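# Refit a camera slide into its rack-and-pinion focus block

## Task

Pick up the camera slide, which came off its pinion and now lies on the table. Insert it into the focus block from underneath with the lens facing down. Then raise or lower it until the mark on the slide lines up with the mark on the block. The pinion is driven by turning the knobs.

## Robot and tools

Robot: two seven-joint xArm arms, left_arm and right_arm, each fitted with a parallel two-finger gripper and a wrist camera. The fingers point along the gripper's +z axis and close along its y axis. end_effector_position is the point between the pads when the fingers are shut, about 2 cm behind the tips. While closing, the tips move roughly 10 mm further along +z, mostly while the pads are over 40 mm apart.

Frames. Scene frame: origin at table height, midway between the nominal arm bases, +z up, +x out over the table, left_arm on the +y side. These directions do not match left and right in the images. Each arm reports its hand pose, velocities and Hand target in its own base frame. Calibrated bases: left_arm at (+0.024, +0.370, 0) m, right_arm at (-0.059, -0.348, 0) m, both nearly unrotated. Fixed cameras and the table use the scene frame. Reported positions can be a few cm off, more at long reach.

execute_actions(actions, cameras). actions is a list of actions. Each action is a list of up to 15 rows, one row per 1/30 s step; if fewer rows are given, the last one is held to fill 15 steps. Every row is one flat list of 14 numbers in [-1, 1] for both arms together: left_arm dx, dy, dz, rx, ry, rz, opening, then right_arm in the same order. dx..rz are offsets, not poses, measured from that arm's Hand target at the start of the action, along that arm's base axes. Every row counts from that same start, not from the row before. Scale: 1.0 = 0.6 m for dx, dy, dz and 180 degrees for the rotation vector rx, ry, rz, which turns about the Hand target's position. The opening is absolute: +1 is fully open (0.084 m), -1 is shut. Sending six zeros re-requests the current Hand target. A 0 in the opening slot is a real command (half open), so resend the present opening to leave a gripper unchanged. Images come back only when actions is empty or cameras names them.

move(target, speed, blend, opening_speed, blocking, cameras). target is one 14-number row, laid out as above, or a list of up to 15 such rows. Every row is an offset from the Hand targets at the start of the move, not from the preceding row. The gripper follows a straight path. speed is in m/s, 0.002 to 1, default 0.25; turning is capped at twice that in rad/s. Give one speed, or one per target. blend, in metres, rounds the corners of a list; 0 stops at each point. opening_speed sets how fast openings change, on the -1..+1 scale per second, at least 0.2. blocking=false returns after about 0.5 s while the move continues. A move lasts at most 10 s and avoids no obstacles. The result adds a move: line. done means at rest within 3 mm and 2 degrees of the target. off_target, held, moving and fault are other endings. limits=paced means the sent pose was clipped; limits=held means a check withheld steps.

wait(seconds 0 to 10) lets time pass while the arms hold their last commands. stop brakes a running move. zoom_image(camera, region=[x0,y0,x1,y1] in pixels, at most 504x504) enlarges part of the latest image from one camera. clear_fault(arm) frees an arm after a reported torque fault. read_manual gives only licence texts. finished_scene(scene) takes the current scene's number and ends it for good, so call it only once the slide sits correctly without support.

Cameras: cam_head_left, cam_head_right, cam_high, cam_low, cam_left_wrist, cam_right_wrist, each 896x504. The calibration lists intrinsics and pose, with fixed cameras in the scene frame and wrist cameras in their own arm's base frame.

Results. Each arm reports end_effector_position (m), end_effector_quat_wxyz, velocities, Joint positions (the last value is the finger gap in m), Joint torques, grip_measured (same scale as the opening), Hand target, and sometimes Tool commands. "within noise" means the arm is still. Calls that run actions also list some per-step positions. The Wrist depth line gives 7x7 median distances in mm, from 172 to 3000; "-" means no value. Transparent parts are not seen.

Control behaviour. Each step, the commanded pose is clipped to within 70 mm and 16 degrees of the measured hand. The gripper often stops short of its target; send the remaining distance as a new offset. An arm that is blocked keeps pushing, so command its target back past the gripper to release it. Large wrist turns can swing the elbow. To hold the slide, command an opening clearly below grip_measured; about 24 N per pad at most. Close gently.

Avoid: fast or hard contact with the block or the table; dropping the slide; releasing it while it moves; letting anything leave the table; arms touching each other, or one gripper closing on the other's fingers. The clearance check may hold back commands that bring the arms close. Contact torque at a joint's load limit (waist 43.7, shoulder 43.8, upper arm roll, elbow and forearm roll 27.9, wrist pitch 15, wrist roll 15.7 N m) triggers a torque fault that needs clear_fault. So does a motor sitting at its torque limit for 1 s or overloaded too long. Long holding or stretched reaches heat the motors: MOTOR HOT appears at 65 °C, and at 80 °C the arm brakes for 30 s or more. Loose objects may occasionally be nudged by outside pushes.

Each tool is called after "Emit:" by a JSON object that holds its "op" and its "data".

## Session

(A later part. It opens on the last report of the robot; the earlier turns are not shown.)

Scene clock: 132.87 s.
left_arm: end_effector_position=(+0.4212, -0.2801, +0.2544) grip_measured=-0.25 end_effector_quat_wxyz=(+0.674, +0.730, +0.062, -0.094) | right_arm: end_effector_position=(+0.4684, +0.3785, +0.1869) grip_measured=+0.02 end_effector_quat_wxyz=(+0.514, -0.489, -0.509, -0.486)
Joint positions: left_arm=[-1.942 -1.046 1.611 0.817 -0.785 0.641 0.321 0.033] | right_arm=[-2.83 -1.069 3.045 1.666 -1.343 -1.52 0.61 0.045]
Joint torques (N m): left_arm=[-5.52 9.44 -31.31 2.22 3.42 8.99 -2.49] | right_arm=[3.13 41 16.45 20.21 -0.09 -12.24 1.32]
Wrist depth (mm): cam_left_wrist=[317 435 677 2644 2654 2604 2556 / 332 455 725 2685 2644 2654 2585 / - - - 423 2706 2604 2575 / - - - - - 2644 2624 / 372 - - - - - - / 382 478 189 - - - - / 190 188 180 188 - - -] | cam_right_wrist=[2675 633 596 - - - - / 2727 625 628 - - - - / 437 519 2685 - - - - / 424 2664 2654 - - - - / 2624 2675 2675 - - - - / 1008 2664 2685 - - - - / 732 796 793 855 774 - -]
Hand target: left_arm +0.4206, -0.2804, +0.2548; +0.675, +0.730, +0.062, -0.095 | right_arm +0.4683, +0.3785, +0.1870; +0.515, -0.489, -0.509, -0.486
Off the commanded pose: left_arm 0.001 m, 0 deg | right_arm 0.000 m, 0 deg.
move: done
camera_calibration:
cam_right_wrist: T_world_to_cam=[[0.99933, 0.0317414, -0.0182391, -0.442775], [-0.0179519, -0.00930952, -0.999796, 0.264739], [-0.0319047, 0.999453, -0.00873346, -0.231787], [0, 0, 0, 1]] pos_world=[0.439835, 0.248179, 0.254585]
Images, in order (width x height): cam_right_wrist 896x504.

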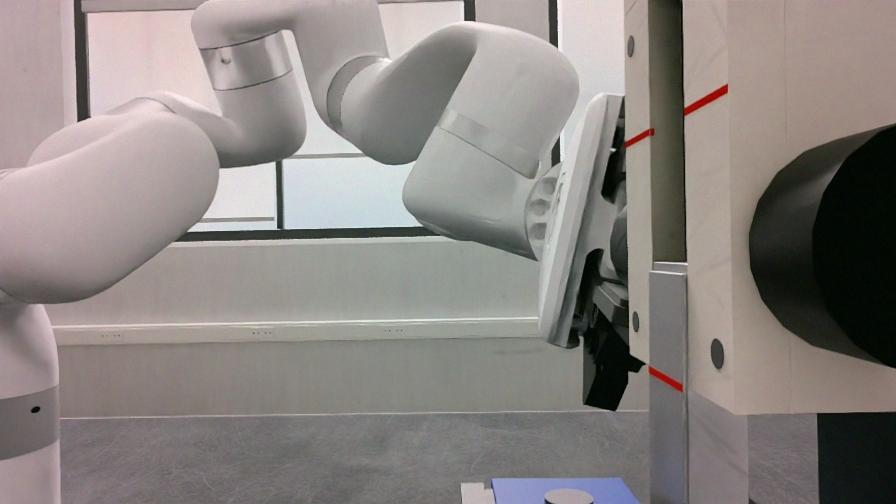

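Emit:
{"op": "zoom_image", "data": {"camera": "cam_right_wrist", "region": [600, 80, 800, 430]}}

Emit:
{"op": "execute_actions", "data": {"actions": [], "cameras": ["cam_head_left", "cam_head_right"]}}

Emit:
{"op": "zoom_image", "data": {"camera": "cam_head_left", "region": [410, 130, 480, 210]}}

Scaled by 1.440 from the camera's 896x504 image, which has a finer 1280x720 frame.

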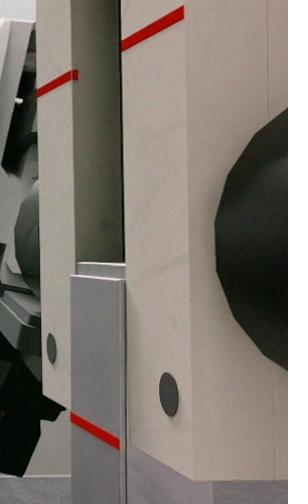

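Scene clock: 134.77 s.
left_arm: end_effector_position=(+0.4212, -0.2802, +0.2545) grip_measured=-0.25 end_effector_quat_wxyz=(+0.674, +0.730, +0.062, -0.094) | right_arm: end_effector_position=(+0.4684, +0.3785, +0.1869) grip_measured=+0.02 end_effector_quat_wxyz=(+0.514, -0.489, -0.509, -0.486)
Joint positions: left_arm=[-1.942 -1.047 1.611 0.817 -0.785 0.641 0.321 0.033] | right_arm=[-2.83 -1.069 3.045 1.666 -1.343 -1.52 0.61 0.045]
Joint velocities: within noise
Joint torques (N m): left_arm=[-5.81 8.02 -37.03 -1.44 3.15 8.99 -1.63] | right_arm=[3.19 40.98 16.34 20.35 0.05 -12.15 0.43]
Wrist depth (mm): cam_left_wrist=[318 437 679 2644 2644 2575 2575 / 331 455 728 2696 2664 2624 2556 / - - - 423 2706 2634 2566 / - - - - - 2634 2575 / 372 - - - - - - / 382 477 188 - - - - / 190 188 180 188 - - -] | cam_right_wrist=[2696 632 594 - - - - / 2685 624 629 - - - - / 437 519 2685 - - - - / 423 2706 2685 - - - - / 2654 2675 2654 - - - - / 1008 2685 2675 - - - - / 731 796 791 857 772 - -]
Hand target: left_arm +0.4206, -0.2804, +0.2548; +0.675, +0.730, +0.062, -0.095 | right_arm +0.4683, +0.3785, +0.1870; +0.515, -0.489, -0.509, -0.486
Tool commands: left_gripper/opening=-0.6 right_gripper/opening=-0.5
Off the commanded pose: left_arm 0.001 m, 0 deg | right_arm 0.000 m, 0 deg.
Images, in order (width x height): cam_head_left 896x504, cam_head_right 896x504.

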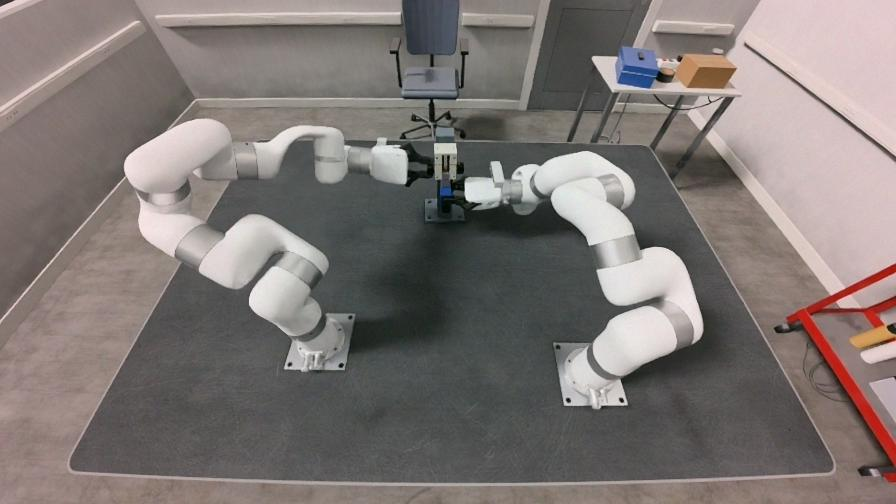

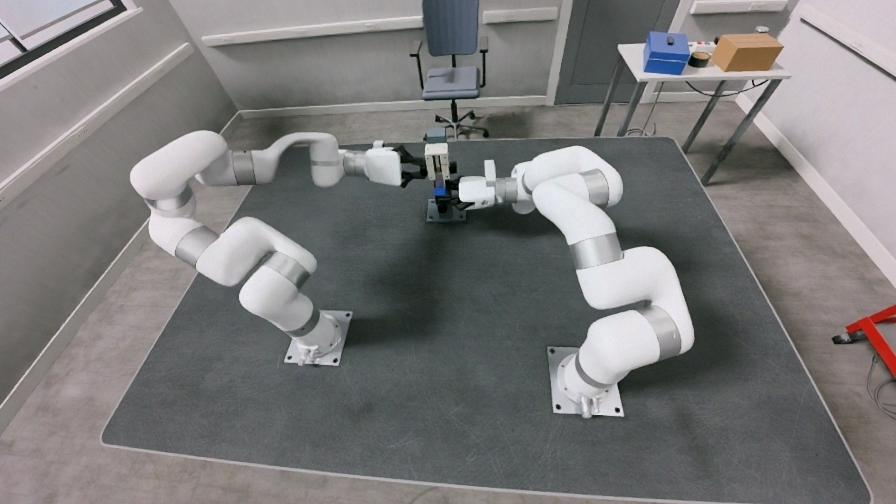

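Scaled by 6.300 from the camera's 896x504 image, which has a finer 1280x720 frame.

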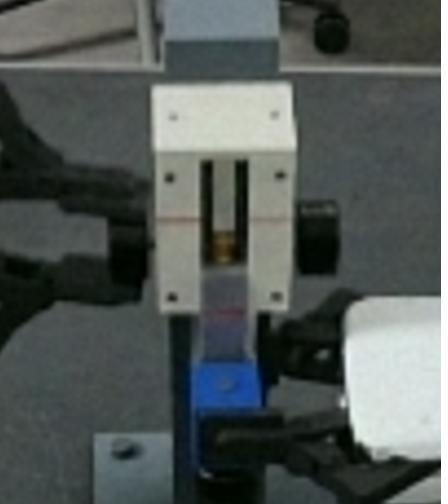

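Emit:
{"op": "move", "data": {"target": [0,0,0,-0.006,-0.15,0,-0.6,0,0,0,0,0,0,-0.4], "speed": 0.25, "cameras": ["cam_right_wrist"]}}

Scene clock: 140.50 s.
left_arm: end_effector_position=(+0.4206, -0.2804, +0.2548) grip_measured=-0.25 end_effector_quat_wxyz=(+0.677, +0.725, -0.099, +0.078) | right_arm: end_effector_position=(+0.4684, +0.3785, +0.1869) grip_measured=+0.02 end_effector_quat_wxyz=(+0.514, -0.489, -0.509, -0.486)
Joint positions: left_arm=[-1.919 -1.163 1.573 0.771 -0.666 0.526 0.713 0.033] | right_arm=[-2.831 -1.069 3.046 1.666 -1.343 -1.519 0.61 0.045]
Joint torques (N m): left_arm=[-3.84 7.45 -34.7 -8.2 2.54 5.83 2.28] | right_arm=[2.84 41.29 16.7 20.14 0 -12.21 -2.02]
Wrist depth (mm): cam_left_wrist=[456 679 2685 2685 2624 2644 2624 / 440 644 2738 2696 2664 2624 2614 / 420 601 1061 2717 2675 2654 2595 / 405 572 416 198 - - - / 374 - - - - - - / - - - - - - 2644 / - - 220 - - - 2644] | cam_right_wrist=[2654 2675 613 - - - - / 2675 664 640 - - - - / 442 520 709 427 - - - / 422 2685 2675 - - - - / 2634 2696 2634 - - - - / 1007 2696 2685 - - - - / 734 798 791 857 772 - -]
Hand target: left_arm +0.4206, -0.2804, +0.2548; +0.677, +0.725, -0.099, +0.077 | right_arm +0.4683, +0.3785, +0.1870; +0.515, -0.489, -0.509, -0.486
Off the commanded pose: left_arm 0.000 m, 0 deg | right_arm 0.000 m, 0 deg.
move: done
camera_calibration:
cam_right_wrist: T_world_to_cam=[[0.99933, 0.0317414, -0.0182391, -0.442775], [-0.0179519, -0.00930952, -0.999796, 0.264739], [-0.0319047, 0.999453, -0.00873346, -0.231787], [0, 0, 0, 1]] pos_world=[0.439835, 0.248179, 0.254585]
Images, in order (width x height): cam_right_wrist 896x504.

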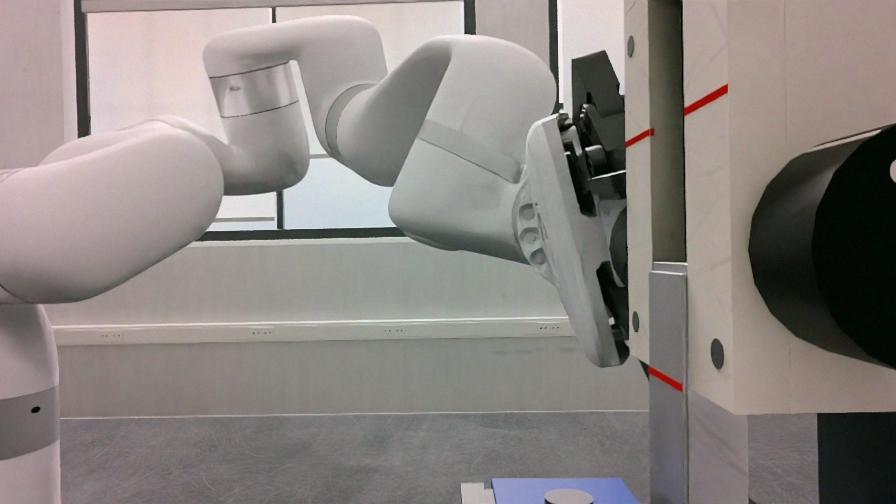

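Emit:
{"op": "move", "data": {"target": [0,0,0,0,0,0,-0.6,0,0,-0.001,0,0,0,-0.05], "speed": 0.05, "opening_speed": 1, "cameras": ["cam_right_wrist"]}}

Emit:
{"op": "zoom_image", "data": {"camera": "cam_right_wrist", "region": [560, 220, 800, 500]}}

Scene clock: 142.87 s.
left_arm: end_effector_position=(+0.4206, -0.2804, +0.2548) grip_measured=-0.25 end_effector_quat_wxyz=(+0.677, +0.725, -0.099, +0.077) | right_arm: end_effector_position=(+0.4683, +0.3785, +0.1865) grip_measured=+0.02 end_effector_quat_wxyz=(+0.514, -0.489, -0.509, -0.486)
Joint positions: left_arm=[-1.919 -1.163 1.573 0.771 -0.666 0.526 0.713 0.033] | right_arm=[-2.831 -1.071 3.046 1.667 -1.344 -1.519 0.609 0.045]
Joint torques (N m): left_arm=[-10.1 8.7 -28.1 -8.18 -1.05 5.83 0.37] | right_arm=[4 28.42 14.07 24.58 -0.64 -11.79 -2.48]
Wrist depth (mm): cam_left_wrist=[455 680 2727 2675 2624 2634 2604 / 440 646 2727 2706 2675 2654 2595 / 419 601 1061 2685 2664 2634 2585 / 405 573 417 198 - - - / 374 - - - - - - / - - - - - - 2644 / - - 220 - - - 2644] | cam_right_wrist=[2727 2685 613 - - - - / 2696 666 641 - - - - / 442 518 711 427 - - - / 421 2717 2675 - - - - / 2664 2685 2664 - - - - / 1010 2675 2654 - - - - / 733 797 792 858 771 - -]
Hand target: left_arm +0.4206, -0.2804, +0.2548; +0.677, +0.725, -0.099, +0.077 | right_arm +0.4683, +0.3785, +0.1864; +0.515, -0.489, -0.509, -0.486
Off the commanded pose: left_arm 0.000 m, 0 deg | right_arm 0.000 m, 0 deg.
move: done
camera_calibration:
cam_right_wrist: T_world_to_cam=[[0.999325, 0.0319468, -0.0181253, -0.442858], [-0.0178459, -0.00900802, -0.9998, 0.264118], [-0.0321037, 0.999449, -0.00843183, -0.231679], [0, 0, 0, 1]] pos_world=[0.439835, 0.248079, 0.254085]
Images, in order (width x height): cam_right_wrist 896x504.

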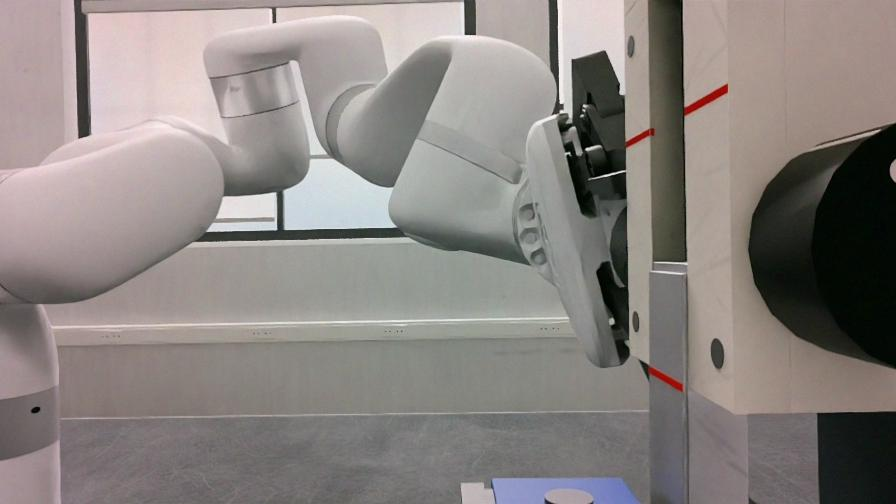

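Scaled by 1.800 from the camera's 896x504 image, which has a finer 1280x720 frame.

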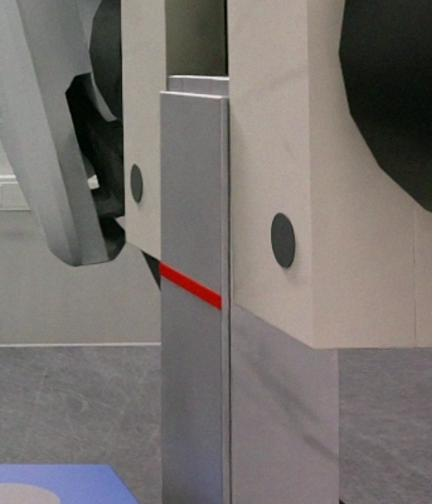

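Emit:
{"op": "move", "data": {"target": [[0,0,0,0,0,0,-0.6,0,0,-0.01,0,0,0,-0.05],[0,0,0,0,0,0,-0.6,0,0,0.0,0,0,0,-0.6]], "speed": 0.03, "cameras": ["cam_right_wrist"]}}

Scene clock: 146.13 s.
left_arm: end_effector_position=(+0.4206, -0.2804, +0.2548) grip_measured=-0.25 end_effector_quat_wxyz=(+0.677, +0.725, -0.099, +0.077) | right_arm: end_effector_position=(+0.4684, +0.3785, +0.1863) grip_measured=+0.02 end_effector_quat_wxyz=(+0.514, -0.489, -0.509, -0.486)
Joint positions: left_arm=[-1.919 -1.163 1.573 0.771 -0.666 0.526 0.713 0.033] | right_arm=[-2.831 -1.071 3.047 1.667 -1.344 -1.518 0.609 0.045]
Joint torques (N m): left_arm=[-10.55 13.68 -28.16 -7.69 -0.55 6.04 -0.97] | right_arm=[4 40.43 17.19 28.31 0.05 -12.35 1.39]
Wrist depth (mm): cam_left_wrist=[456 679 2738 2654 2664 2654 2604 / 439 644 2727 2727 2675 2634 2604 / 419 601 1061 2696 2664 2614 2585 / 404 571 418 198 - - - / 375 - - - - - - / - - - - - - 2624 / - - 220 - - - 2685] | cam_right_wrist=[2706 2696 611 - - - - / 2706 667 643 - - - - / 438 519 710 427 - - - / 421 2706 2664 - - - - / 2654 2685 2644 - - - - / 1000 2664 2696 - - - - / 731 796 790 853 771 - -]
Hand target: left_arm +0.4206, -0.2804, +0.2548; +0.677, +0.725, -0.099, +0.077 | right_arm +0.4683, +0.3785, +0.1864; +0.515, -0.489, -0.509, -0.486
Off the commanded pose: left_arm 0.000 m, 0 deg | right_arm 0.000 m, 0 deg.
move: done
camera_calibration:
cam_right_wrist: T_world_to_cam=[[0.999328, 0.0317376, -0.0183406, -0.442758], [-0.018047, -0.00951407, -0.999792, 0.264231], [-0.0319054, 0.999451, -0.00893491, -0.23174], [0, 0, 0, 1]] pos_world=[0.439835, 0.248179, 0.253984]
Images, in order (width x height): cam_right_wrist 896x504.

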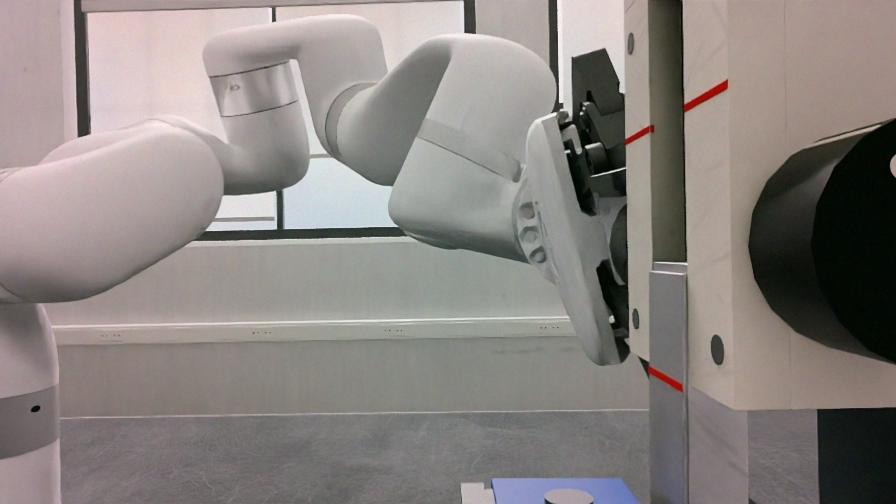

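Emit:
{"op": "move", "data": {"target": [0,0,0,0,0,0,-0.6,0,0,-0.01,0,0,0,-0.1], "speed": 0.03, "cameras": ["cam_right_wrist"]}}

Emit:
{"op": "zoom_image", "data": {"camera": "cam_right_wrist", "region": [600, 50, 896, 430]}}

Scene clock: 151.80 s.
left_arm: end_effector_position=(+0.4206, -0.2804, +0.2548) grip_measured=-0.25 end_effector_quat_wxyz=(+0.677, +0.725, -0.099, +0.077) | right_arm: end_effector_position=(+0.4683, +0.3785, +0.1805) grip_measured=+0.02 end_effector_quat_wxyz=(+0.515, -0.489, -0.509, -0.486)
Joint positions: left_arm=[-1.919 -1.163 1.573 0.771 -0.666 0.526 0.713 0.033] | right_arm=[-2.832 -1.086 3.048 1.674 -1.343 -1.52 0.601 0.045]
Joint torques (N m): left_arm=[-10.49 18.28 -28.42 -7.29 1.17 6.26 -0.93] | right_arm=[3.32 19.34 2.83 16.66 -0.24 -3.46 -2.78]
Wrist depth (mm): cam_left_wrist=[455 681 2685 2685 2664 2575 2566 / 439 644 2706 2727 2664 2624 2644 / 419 601 1061 2696 2664 2654 2595 / 405 570 418 198 - - - / 374 - - - - - - / - - - - - - 2634 / - - 219 - - - 2696] | cam_right_wrist=[2696 2696 614 - - - - / 2675 669 627 530 - - - / 437 517 719 - - - - / 426 2685 2664 - - - - / 2654 2696 2675 - - - - / 998 2696 2644 2685 945 - - / 718 787 779 - 760 - -]
Hand target: left_arm +0.4206, -0.2804, +0.2548; +0.677, +0.725, -0.099, +0.077 | right_arm +0.4683, +0.3785, +0.1804; +0.515, -0.489, -0.509, -0.486
Off the commanded pose: left_arm 0.000 m, 0 deg | right_arm 0.000 m, 0 deg.
move: done
camera_calibration:
cam_right_wrist: T_world_to_cam=[[0.999317, 0.0321499, -0.0182235, -0.442889], [-0.0179487, -0.00881625, -0.9998, 0.258116], [-0.0323041, 0.999444, -0.00823318, -0.231692], [0, 0, 0, 1]] pos_world=[0.439734, 0.248078, 0.248086]
Images, in order (width x height): cam_right_wrist 896x504.

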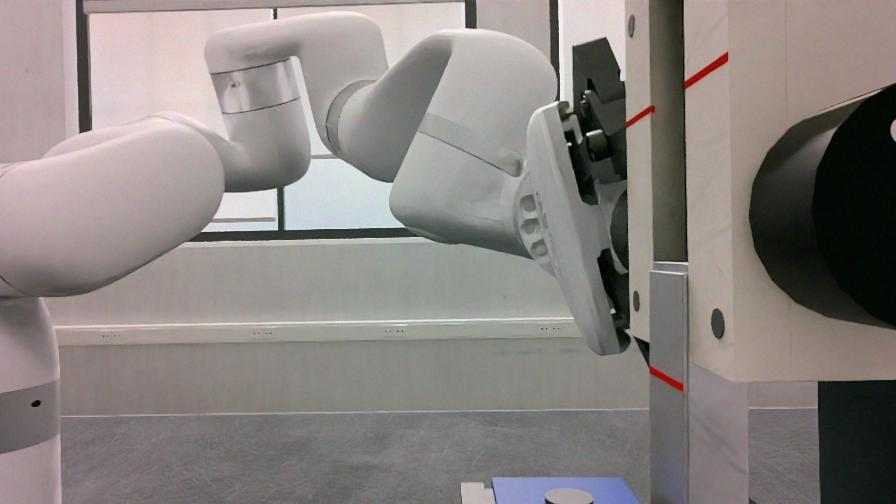

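Scaled by 1.326 from the camera's 896x504 image, which has a finer 1280x720 frame.

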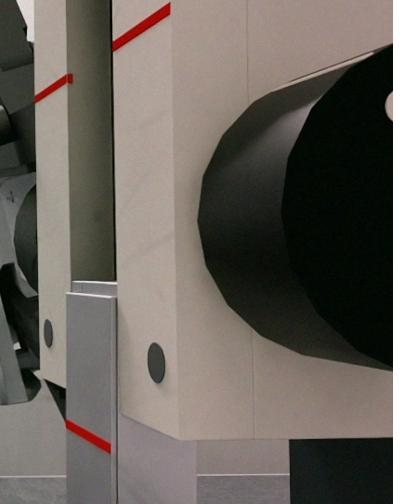

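Emit:
{"op": "move", "data": {"target": [[0,0,0,0,0,0,-0.6,0,0,0.008,0,0,0,-0.3],[0,0,0,0.01,0.25,0,-0.6,0,0,0.011,0,0,0,-0.3]], "speed": 0.15, "cameras": ["cam_right_wrist"]}}

Scene clock: 161.33 s.
left_arm: end_effector_position=(+0.4213, -0.2801, +0.2543) grip_measured=-0.25 end_effector_quat_wxyz=(+0.652, +0.710, +0.168, -0.206) | right_arm: end_effector_position=(+0.4685, +0.3786, +0.1868) grip_measured=+0.02 end_effector_quat_wxyz=(+0.514, -0.490, -0.509, -0.486)
Joint positions: left_arm=[-1.961 -0.992 1.643 0.843 -0.838 0.711 0.045 0.033] | right_arm=[-2.834 -1.069 3.05 1.666 -1.347 -1.516 0.609 0.045]
Joint torques (N m): left_arm=[-8.38 8.25 -37.6 6.77 2.31 9.28 -2.47] | right_arm=[0.84 45.06 17.99 25.31 1.68 -13.1 1.02]
Wrist depth (mm): cam_left_wrist=[- - 557 915 2634 2624 2547 / - - - 1072 2634 2614 2556 / 339 - - - 2664 2654 2575 / 380 496 - - - 2634 2595 / 380 194 194 - - - 2624 / 185 184 180 193 - - - / - 182 180 179 - - -] | cam_right_wrist=[2696 628 585 - - - - / 2706 613 646 - - - - / 440 520 2706 - - - - / 424 2675 2664 - - - - / 2664 2717 2706 - - - - / 1000 2685 2664 - - - - / 725 796 785 851 768 - -]
Hand target: left_arm +0.4206, -0.2804, +0.2548; +0.652, +0.710, +0.167, -0.207 | right_arm +0.4683, +0.3785, +0.1870; +0.515, -0.489, -0.509, -0.486
Off the commanded pose: left_arm 0.001 m, 0 deg | right_arm 0.000 m, 0 deg.
move: done
camera_calibration:
cam_right_wrist: T_world_to_cam=[[0.999341, 0.0313244, -0.0183603, -0.442651], [-0.0180548, -0.0100072, -0.999787, 0.264855], [-0.0315015, 0.999459, -0.00943508, -0.23189], [0, 0, 0, 1]] pos_world=[0.439836, 0.248281, 0.254483]
Images, in order (width x height): cam_right_wrist 896x504.

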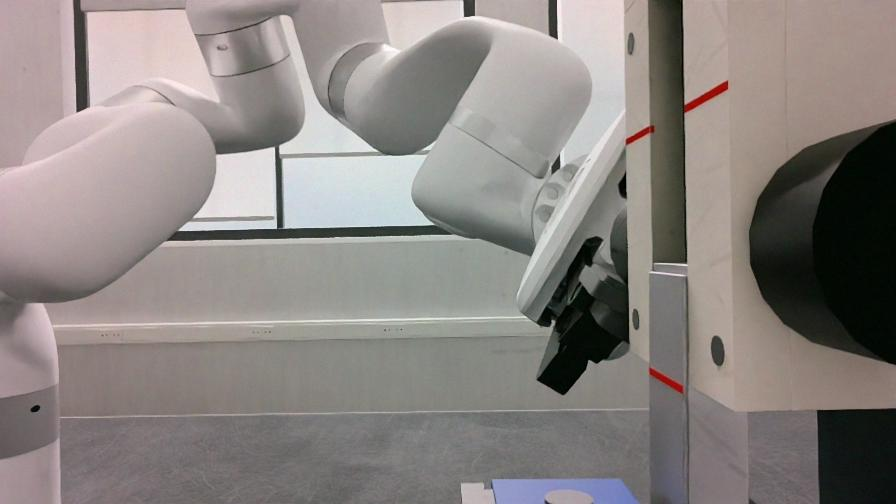

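Emit:
{"op": "zoom_image", "data": {"camera": "cam_right_wrist", "region": [620, 60, 896, 440]}}

Emit:
{"op": "execute_actions", "data": {"actions": []}}

Scaled by 1.326 from the camera's 896x504 image, which has a finer 1280x720 frame.

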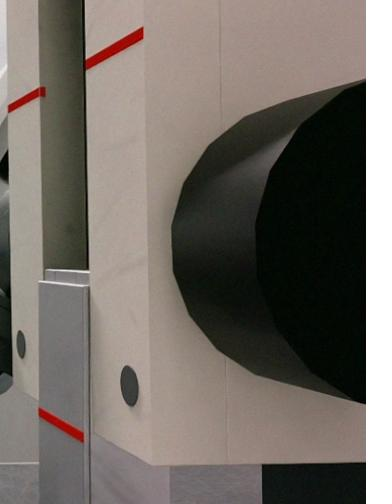

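Scene clock: 163.50 s.
left_arm: end_effector_position=(+0.4213, -0.2801, +0.2543) grip_measured=-0.25 end_effector_quat_wxyz=(+0.652, +0.710, +0.168, -0.206) | right_arm: end_effector_position=(+0.4684, +0.3785, +0.1869) grip_measured=+0.02 end_effector_quat_wxyz=(+0.514, -0.489, -0.509, -0.486)
Joint positions: left_arm=[-1.961 -0.992 1.643 0.843 -0.838 0.711 0.045 0.033] | right_arm=[-2.834 -1.069 3.05 1.666 -1.347 -1.516 0.609 0.045]
Joint velocities: within noise
Joint torques (N m): left_arm=[-6.6 7.68 -37.94 3.49 2.19 9.2 -1.57] | right_arm=[10.98 29.86 7.66 23.12 2.15 -12.67 -1.66]
Wrist depth (mm): cam_left_wrist=[- - 556 914 2634 2585 2575 / - - - 1067 2644 2614 2585 / 339 - - - 2675 2634 2595 / 380 498 - - - 2604 2575 / 404 194 189 - - - 2614 / 185 184 180 192 - - - / - 182 180 179 - - -] | cam_right_wrist=[2696 629 588 - - - - / 2675 615 646 - - - - / 437 518 2685 - - - - / 424 2664 2717 - - - - / 2634 2696 2664 - - - - / 1008 2717 2664 - - - - / 732 799 790 855 770 - -]
Hand target: left_arm +0.4206, -0.2804, +0.2548; +0.652, +0.710, +0.167, -0.207 | right_arm +0.4683, +0.3785, +0.1870; +0.515, -0.489, -0.509, -0.486
Tool commands: left_gripper/opening=-0.6 right_gripper/opening=-0.3
Off the commanded pose: left_arm 0.001 m, 0 deg | right_arm 0.000 m, 0 deg.
camera_calibration:
cam_left_wrist: T_world_to_cam=[[0.520326, -0.108771, 0.847012, -0.429862], [-0.849297, 0.0376845, 0.526569, 0.303981], [-0.0891946, -0.993352, -0.0727706, -0.0876184], [0, 0, 0, 1]] pos_world=[0.474024, -0.145248, 0.197655]
cam_right_wrist: T_world_to_cam=[[0.999336, 0.0315317, -0.0182483, -0.442724], [-0.0179535, -0.00960597, -0.999793, 0.264812], [-0.0317005, 0.999457, -0.00903349, -0.231802], [0, 0, 0, 1]] pos_world=[0.439836, 0.24818, 0.254584]

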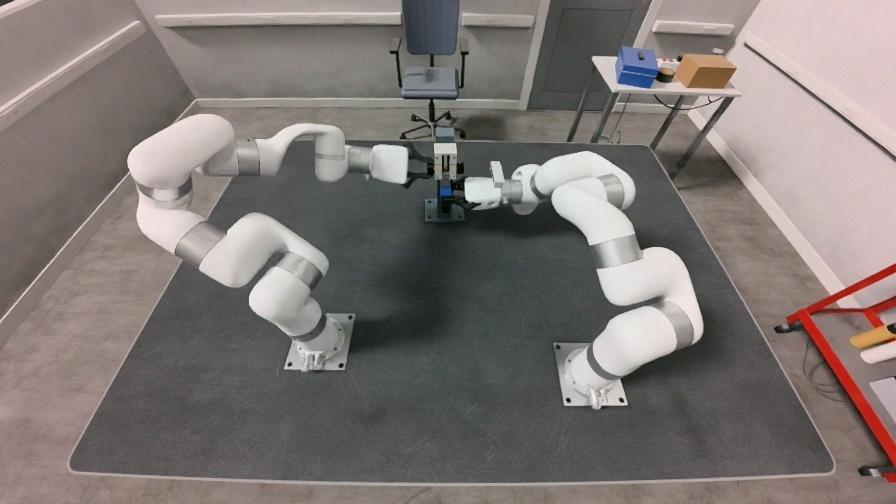

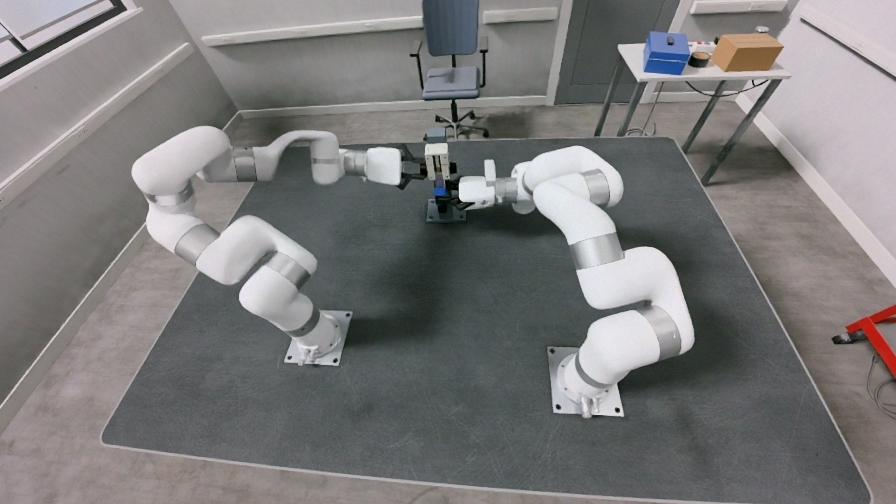

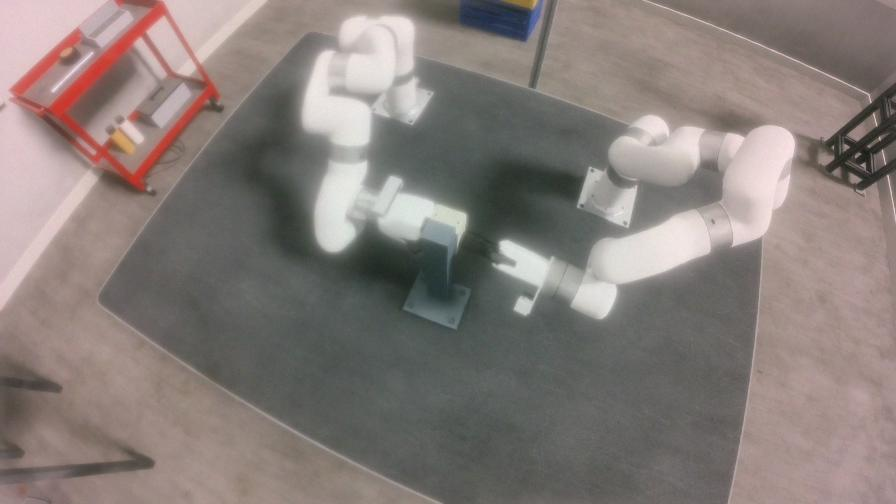

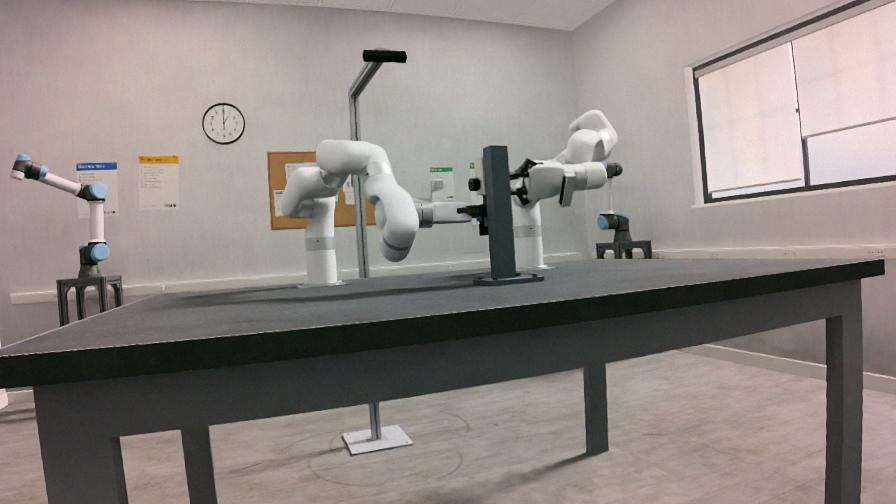

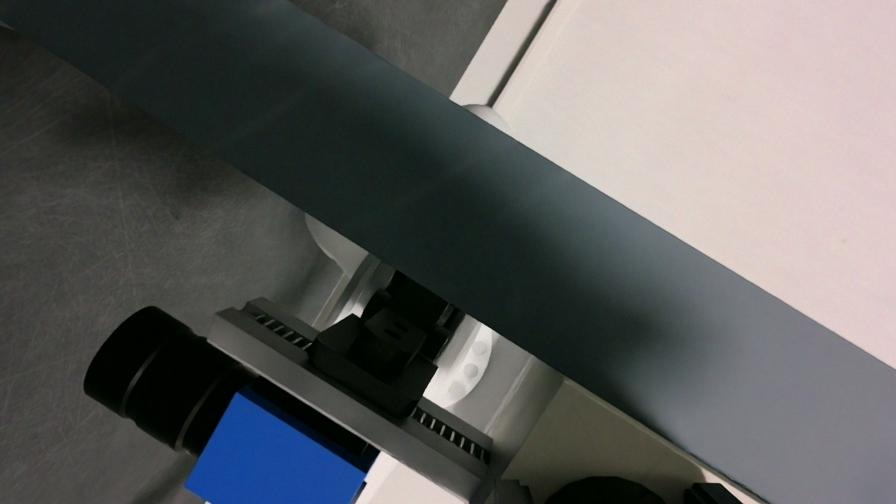

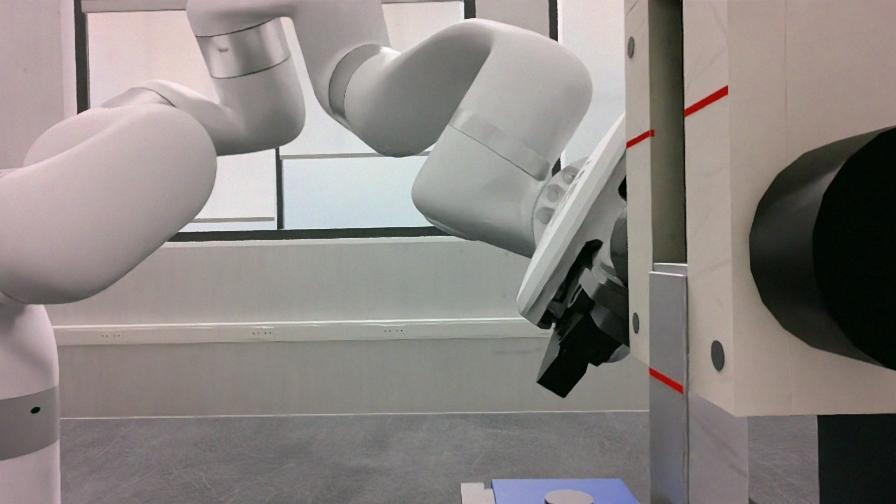

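Emit:
{"op": "move", "data": {"target": [0,0,0,0.01,0.25,0,-0.9,0,0,0.001,0,0,0,-0.2], "speed": 0.3, "cameras": ["cam_right_wrist"]}}

Scene clock: 166.87 s.
left_arm: end_effector_position=(+0.4214, -0.2801, +0.2540) grip_measured=-0.24 end_effector_quat_wxyz=(+0.528, +0.586, +0.408, -0.459) | right_arm: end_effector_position=(+0.4685, +0.3785, +0.1874) grip_measured=+0.02 end_effector_quat_wxyz=(+0.514, -0.490, -0.509, -0.486)
Joint positions: left_arm=[-2.015 -0.888 1.736 0.892 -0.963 0.867 -0.64 0.033] | right_arm=[-2.835 -1.067 3.052 1.665 -1.348 -1.514 0.61 0.045]
Joint torques (N m): left_arm=[0.06 6.13 -39.32 21.32 -1.38 9.74 -2.2] | right_arm=[0.91 42.76 16.61 22.48 0.69 -12.99 0.72]
Wrist depth (mm): cam_left_wrist=[411 446 471 536 - - 1008 / 545 - 180 185 - - 2566 / 760 - 180 178 - - 2566 / 1132 - 179 176 183 - 2547 / 2886 - 179 177 - - 2556 / 652 2863 - - 185 - 2575 / 581 636 - - - - 2566] | cam_right_wrist=[2664 602 576 - - - - / 508 602 655 - - - - / 439 540 2654 - - - - / 423 2685 2675 - - - - / 2634 2675 2696 - - - - / 1005 2696 2675 - - - - / 728 797 790 855 765 - -]
Hand target: left_arm +0.4206, -0.2804, +0.2548; +0.528, +0.586, +0.407, -0.461 | right_arm +0.4683, +0.3785, +0.1876; +0.515, -0.489, -0.509, -0.486
Off the commanded pose: left_arm 0.001 m, 0 deg | right_arm 0.000 m, 0 deg.
move: done
camera_calibration:
cam_right_wrist: T_world_to_cam=[[0.999337, 0.0314261, -0.0183574, -0.442664], [-0.018054, -0.00990896, -0.999788, 0.26543], [-0.0316014, 0.999457, -0.00933503, -0.231865], [0, 0, 0, 1]] pos_world=[0.439836, 0.24828, 0.255084]
Images, in order (width x height): cam_right_wrist 896x504.

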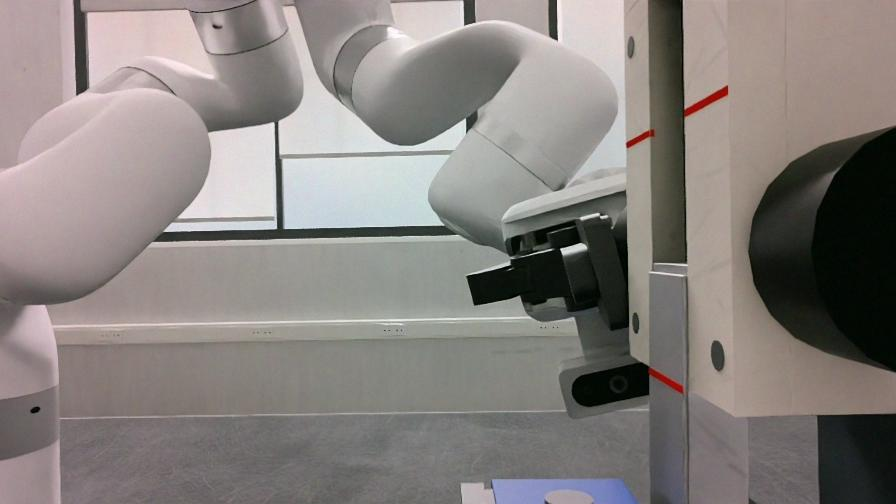

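Emit:
{"op": "move", "data": {"target": [0,0,0,0,0,0,-0.9,0,0,-0.01,0,0,0,-0.8], "speed": 0.15, "cameras": ["cam_right_wrist"]}}

Emit:
{"op": "move", "data": {"target": [0,0,0,0.003,0.1,0,-0.9,0,0,0,0,0,0,-0.8], "speed": 0.3, "cameras": ["cam_right_wrist"]}}

Scene clock: 168.73 s.
left_arm: end_effector_position=(+0.4213, -0.2799, +0.2539) grip_measured=-0.24 end_effector_quat_wxyz=(+0.528, +0.586, +0.408, -0.460) | right_arm: end_effector_position=(+0.4683, +0.3785, +0.1817) grip_measured=+0.02 end_effector_quat_wxyz=(+0.515, -0.489, -0.509, -0.486)
Joint positions: left_arm=[-2.014 -0.891 1.735 0.891 -0.96 0.866 -0.642 0.033] | right_arm=[-2.836 -1.082 3.054 1.672 -1.347 -1.516 0.602 0.045]
Joint torques (N m): left_arm=[4.7 6.77 -42.87 15.87 -0.85 8.86 -2.25] | right_arm=[3.52 19.29 1.44 15.43 -0.63 -3.93 -2.83]
Wrist depth (mm): cam_left_wrist=[413 434 451 538 - - 1010 / 546 - 181 183 - - 2566 / 765 - 179 176 246 - 2566 / 1139 - 179 176 183 - 2556 / 2886 2863 179 177 - - 2585 / 651 2839 - - 190 - 2556 / 581 621 - - - - 2575] | cam_right_wrist=[2760 606 580 - - - - / 508 601 655 - - - - / 436 542 2696 - - - - / 424 2654 2664 - - - - / 2664 2696 2654 - - - - / 1005 2696 2654 2644 946 - - / 724 794 787 851 768 - -]
Hand target: left_arm +0.4206, -0.2804, +0.2548; +0.528, +0.586, +0.407, -0.461 | right_arm +0.4683, +0.3785, +0.1816; +0.515, -0.489, -0.509, -0.486
Off the commanded pose: left_arm 0.001 m, 0 deg | right_arm 0.000 m, 0 deg.
move: done
camera_calibration:
cam_right_wrist: T_world_to_cam=[[0.999317, 0.0321536, -0.0182171, -0.442869], [-0.0179487, -0.00861607, -0.999802, 0.259267], [-0.0323041, 0.999446, -0.00803307, -0.231733], [0, 0, 0, 1]] pos_world=[0.439734, 0.248078, 0.249286]
Images, in order (width x height): cam_right_wrist 896x504.

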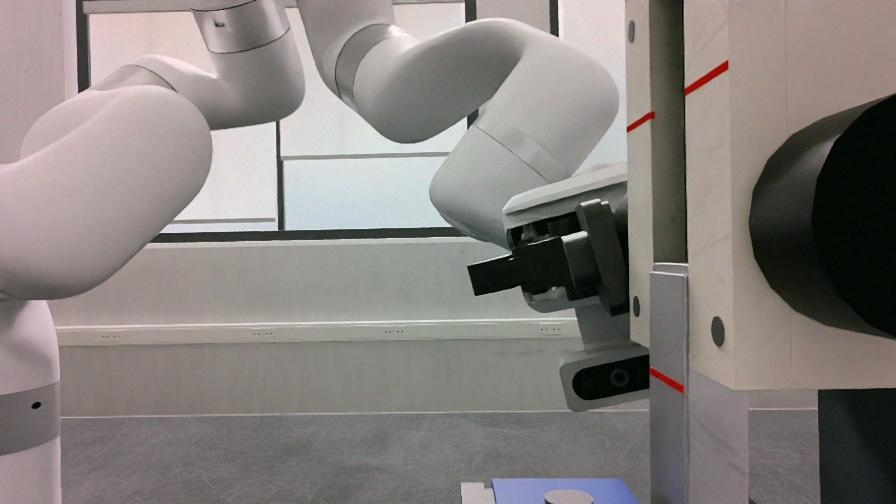

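Scene clock: 169.77 s.
left_arm: end_effector_position=(+0.4213, -0.2801, +0.2540) grip_measured=-0.24 end_effector_quat_wxyz=(+0.455, +0.509, +0.488, -0.544) | right_arm: end_effector_position=(+0.4683, +0.3784, +0.1816) grip_measured=+0.02 end_effector_quat_wxyz=(+0.515, -0.489, -0.509, -0.486)
Joint positions: left_arm=[-2.033 -0.867 1.767 0.899 -1.006 0.909 -0.915 0.033] | right_arm=[-2.836 -1.082 3.054 1.672 -1.347 -1.516 0.602 0.045]
Joint torques (N m): left_arm=[-0.47 5.76 -40.21 27.36 -4.31 9.56 -2.23] | right_arm=[7.42 21.03 0.84 14.44 -0.87 -3.03 -2.64]
Wrist depth (mm): cam_left_wrist=[625 699 - 177 545 - - / 969 1114 - 176 184 - - / 2935 - - 176 178 - - / 667 2886 - 176 178 219 - / 587 2828 2816 416 341 - - / 535 559 449 - 175 - - / 491 458 446 - - - -] | cam_right_wrist=[2738 607 579 - - - - / 503 596 652 - - - - / 434 2706 2675 - - - - / 424 2706 2675 - - - - / 2634 2706 2675 - - - - / 994 2685 2717 2644 948 - - / 724 789 785 850 769 - -]
Hand target: left_arm +0.4206, -0.2804, +0.2548; +0.455, +0.510, +0.487, -0.545 | right_arm +0.4683, +0.3785, +0.1816; +0.515, -0.489, -0.509, -0.486
Off the commanded pose: left_arm 0.001 m, 0 deg | right_arm 0.000 m, 0 deg.
move: done
camera_calibration:
cam_right_wrist: T_world_to_cam=[[0.999323, 0.0319466, -0.0182297, -0.44292], [-0.0179503, -0.00901284, -0.999798, 0.259266], [-0.0321044, 0.999449, -0.00843329, -0.23172], [0, 0, 0, 1]] pos_world=[0.439835, 0.248079, 0.249185]
Images, in order (width x height): cam_right_wrist 896x504.

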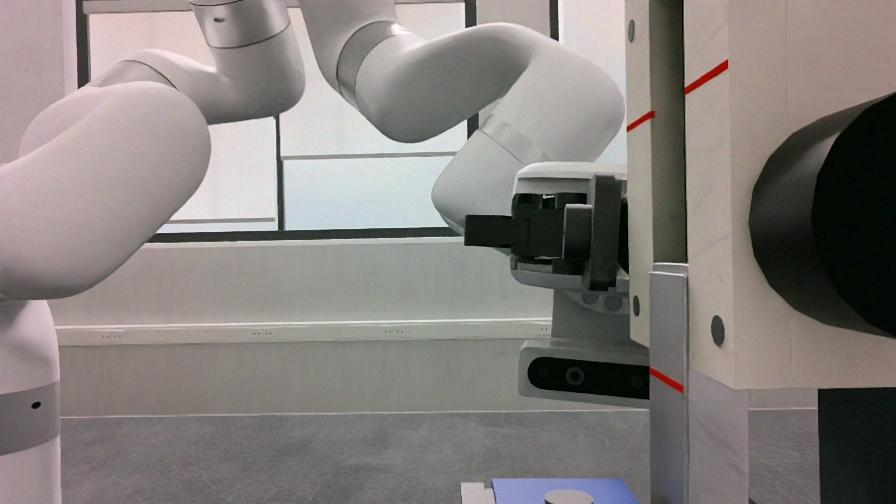

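Emit:
{"op": "zoom_image", "data": {"camera": "cam_right_wrist", "region": [620, 60, 896, 400]}}

Emit:
{"op": "move", "data": {"target": [0,0,0,0.002,0.083,0,-0.9,0,0,0,0,0,0,-0.8], "speed": 0.3, "cameras": ["cam_right_wrist"]}}

Emit:
{"op": "zoom_image", "data": {"camera": "cam_right_wrist", "region": [620, 60, 896, 400]}}

Scaled by 1.482 from the camera's 896x504 image, which has a finer 1280x720 frame.

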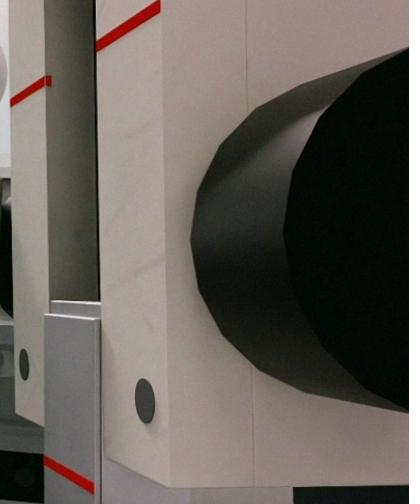

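Scene clock: 171.50 s.
left_arm: end_effector_position=(+0.4211, -0.2801, +0.2539) grip_measured=-0.24 end_effector_quat_wxyz=(-0.386, -0.435, -0.545, +0.604) | right_arm: end_effector_position=(+0.4683, +0.3785, +0.1816) grip_measured=+0.02 end_effector_quat_wxyz=(+0.515, -0.489, -0.509, -0.486)
Joint positions: left_arm=[-2.045 -0.852 1.791 0.9 -1.047 0.938 -1.14 0.033] | right_arm=[-2.836 -1.082 3.054 1.672 -1.347 -1.516 0.602 0.045]
Joint torques (N m): left_arm=[-1.23 5.76 -40.64 29.95 -5.34 9.36 -2.25] | right_arm=[9.88 24.64 2.23 12.28 -1.56 -3.12 -2]
Wrist depth (mm): cam_left_wrist=[591 2863 991 - 175 486 - / 615 2874 - - 174 398 - / 590 2839 - 176 174 243 - / 539 2793 2839 426 175 180 - / 513 509 544 428 408 - - / 465 460 438 2685 175 - - / 2886 2851 451 - - - -] | cam_right_wrist=[2706 603 577 - - - - / 501 594 651 - - - - / 435 2664 2675 - - - - / 424 2696 2664 - - - - / 2664 2685 2675 - - - - / 998 2706 2675 2654 948 - - / 723 792 785 850 764 - -]
Hand target: left_arm +0.4206, -0.2804, +0.2548; -0.386, -0.436, -0.543, +0.605 | right_arm +0.4683, +0.3785, +0.1816; +0.515, -0.489, -0.509, -0.486
Off the commanded pose: left_arm 0.001 m, 0 deg | right_arm 0.000 m, 0 deg.
move: done
camera_calibration:
cam_right_wrist: T_world_to_cam=[[0.999323, 0.0319466, -0.0182297, -0.44292], [-0.0179503, -0.00901284, -0.999798, 0.259266], [-0.0321044, 0.999449, -0.00843329, -0.23172], [0, 0, 0, 1]] pos_world=[0.439835, 0.248079, 0.249185]
Images, in order (width x height): cam_right_wrist 896x504.

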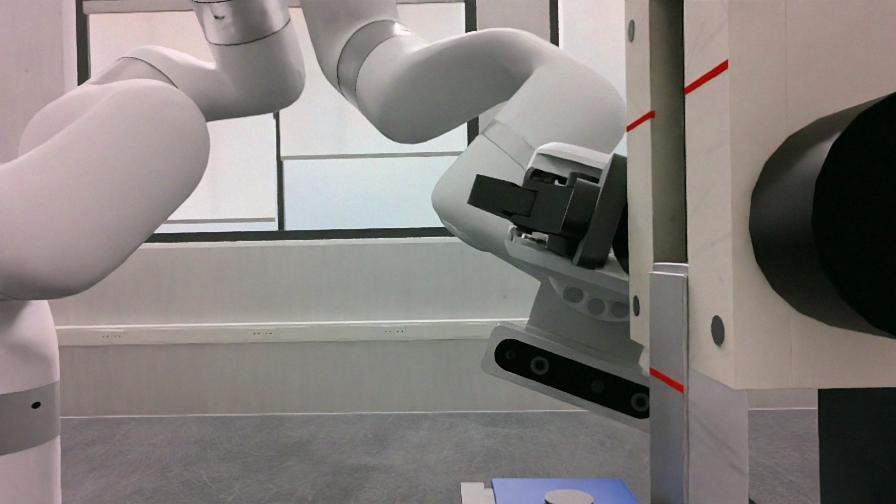

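Scaled by 1.482 from the camera's 896x504 image, which has a finer 1280x720 frame.

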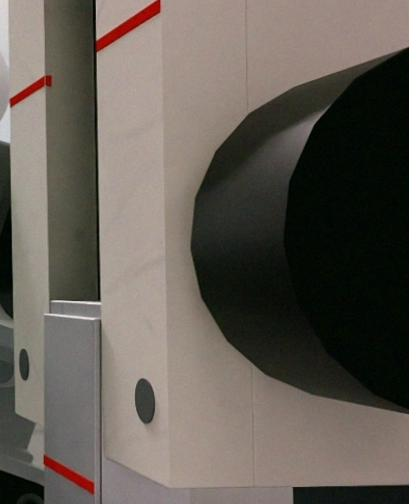

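Emit:
{"op": "move", "data": {"target": [[0,0,0,0,0,0,0.1,0,0,0,0,0,0,-0.9],[0,0,0,0,0,0,0.1,0,0,0.012,0,0,0,-0.9]], "speed": 0.1, "cameras": ["cam_right_wrist"]}}

Emit:
{"op": "zoom_image", "data": {"camera": "cam_right_wrist", "region": [620, 60, 896, 440]}}

Scene clock: 175.17 s.
left_arm: end_effector_position=(+0.4206, -0.2804, +0.2548) grip_measured=+0.09 end_effector_quat_wxyz=(-0.386, -0.436, -0.543, +0.605) | right_arm: end_effector_position=(+0.4684, +0.3786, +0.1885) grip_measured=+0.02 end_effector_quat_wxyz=(+0.514, -0.490, -0.509, -0.486)
Joint positions: left_arm=[-2.044 -0.852 1.79 0.9 -1.046 0.941 -1.14 0.048] | right_arm=[-2.836 -1.064 3.053 1.664 -1.349 -1.513 0.611 0.045]
Joint torques (N m): left_arm=[-4.88 23.88 -11.84 7.53 -0.59 -0.19 -1.07] | right_arm=[3.97 42.68 18.44 23.07 1 -12.79 1.51]
Wrist depth (mm): cam_left_wrist=[590 2851 1031 - 176 499 - / 611 2899 - - 173 397 - / 583 2851 - 178 173 243 - / 540 2863 2782 426 175 214 - / 514 509 542 428 411 - - / 469 461 439 440 - - - / 2923 2874 451 - - - -] | cam_right_wrist=[2717 597 571 - - - - / 501 594 650 - - - - / 436 2717 2685 - - - - / 422 2685 2727 - - - - / 2654 2685 2675 - - - - / 1008 2706 2675 - - - - / 732 803 787 781 770 - -]
Hand target: left_arm +0.4206, -0.2804, +0.2548; -0.386, -0.436, -0.543, +0.605 | right_arm +0.4683, +0.3785, +0.1888; +0.515, -0.489, -0.509, -0.486
Off the commanded pose: left_arm 0.000 m, 0 deg | right_arm 0.000 m, 0 deg.
MOTOR HOT: joint 3 (upper arm roll) of the left arm reports 64 °C; the controller stops that arm at 80 °C. To cool a motor, set the load down, stop pushing, or move to a pose that needs little force. At that limit the left arm can sag while its brakes close.
move: done
camera_calibration:
cam_right_wrist: T_world_to_cam=[[0.999336, 0.0315244, -0.0182608, -0.442691], [-0.0179535, -0.0100063, -0.999789, 0.26661], [-0.0317004, 0.999453, -0.00943367, -0.231783], [0, 0, 0, 1]] pos_world=[0.439836, 0.24828, 0.256283]
Images, in order (width x height): cam_right_wrist 896x504.

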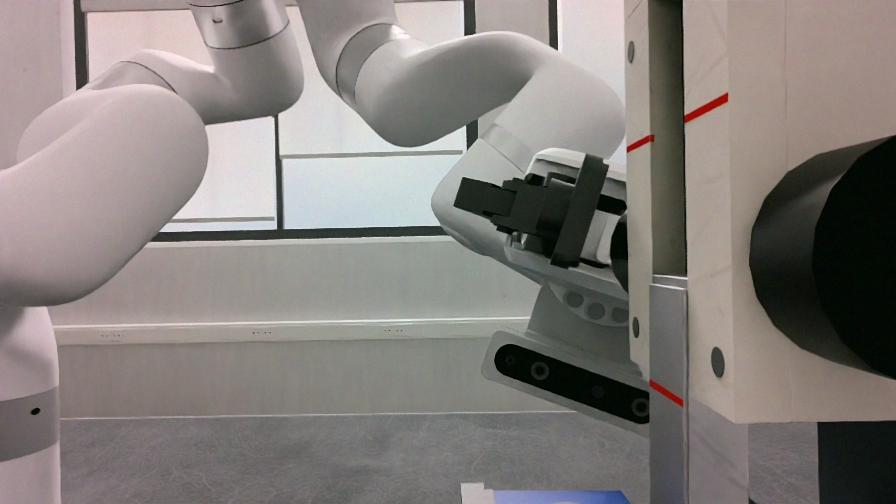

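Scaled by 1.326 from the camera's 896x504 image, which has a finer 1280x720 frame.

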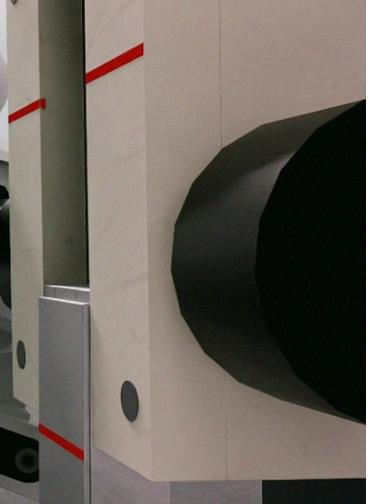

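Emit:
{"op": "move", "data": {"target": [[0.0015,0,-0.0015,0,0,0,0.1,0,0,-0.005,0,0,0,-0.9],[0.0015,0,-0.0015,0,0,0,-0.6,0,0,-0.005,0,0,0,-0.9]], "speed": 0.1}}

Scene clock: 177.40 s.
left_arm: end_effector_position=(+0.4216, -0.2803, +0.2539) grip_measured=-0.22 end_effector_quat_wxyz=(-0.386, -0.436, -0.543, +0.605) | right_arm: end_effector_position=(+0.4683, +0.3784, +0.1858) grip_measured=+0.02 end_effector_quat_wxyz=(+0.515, -0.489, -0.509, -0.486)
Joint positions: left_arm=[-2.048 -0.855 1.794 0.904 -1.045 0.94 -1.14 0.035] | right_arm=[-2.837 -1.072 3.055 1.667 -1.349 -1.515 0.607 0.045]
Joint torques (N m): left_arm=[-4.24 13.03 -16.28 6.41 2.29 0.8 1.86] | right_arm=[11.29 19.7 0.5 7.87 -2.49 -3.14 -2.65]
Wrist depth (mm): cam_left_wrist=[592 2828 1023 - 176 514 - / 612 2886 - - 173 396 - / 585 2874 - 175 173 174 - / 539 2863 2782 426 174 215 - / 515 508 542 428 407 209 - / 468 462 438 2717 - 187 - / 2923 2851 453 - - - -] | cam_right_wrist=[2696 600 574 - - - - / 499 594 649 - - - - / 436 2696 2696 - - - - / 423 2675 2706 - - - - / 2675 2717 2685 - - - - / 1017 2706 2706 - - - - / 738 806 793 784 776 - -]
Hand target: left_arm +0.4215, -0.2804, +0.2539; -0.386, -0.436, -0.543, +0.605 | right_arm +0.4683, +0.3785, +0.1858; +0.515, -0.489, -0.509, -0.486
Off the commanded pose: left_arm 0.000 m, 0 deg | right_arm 0.000 m, 0 deg.
MOTOR HOT: cleared for the motors of the left arm.
move: done


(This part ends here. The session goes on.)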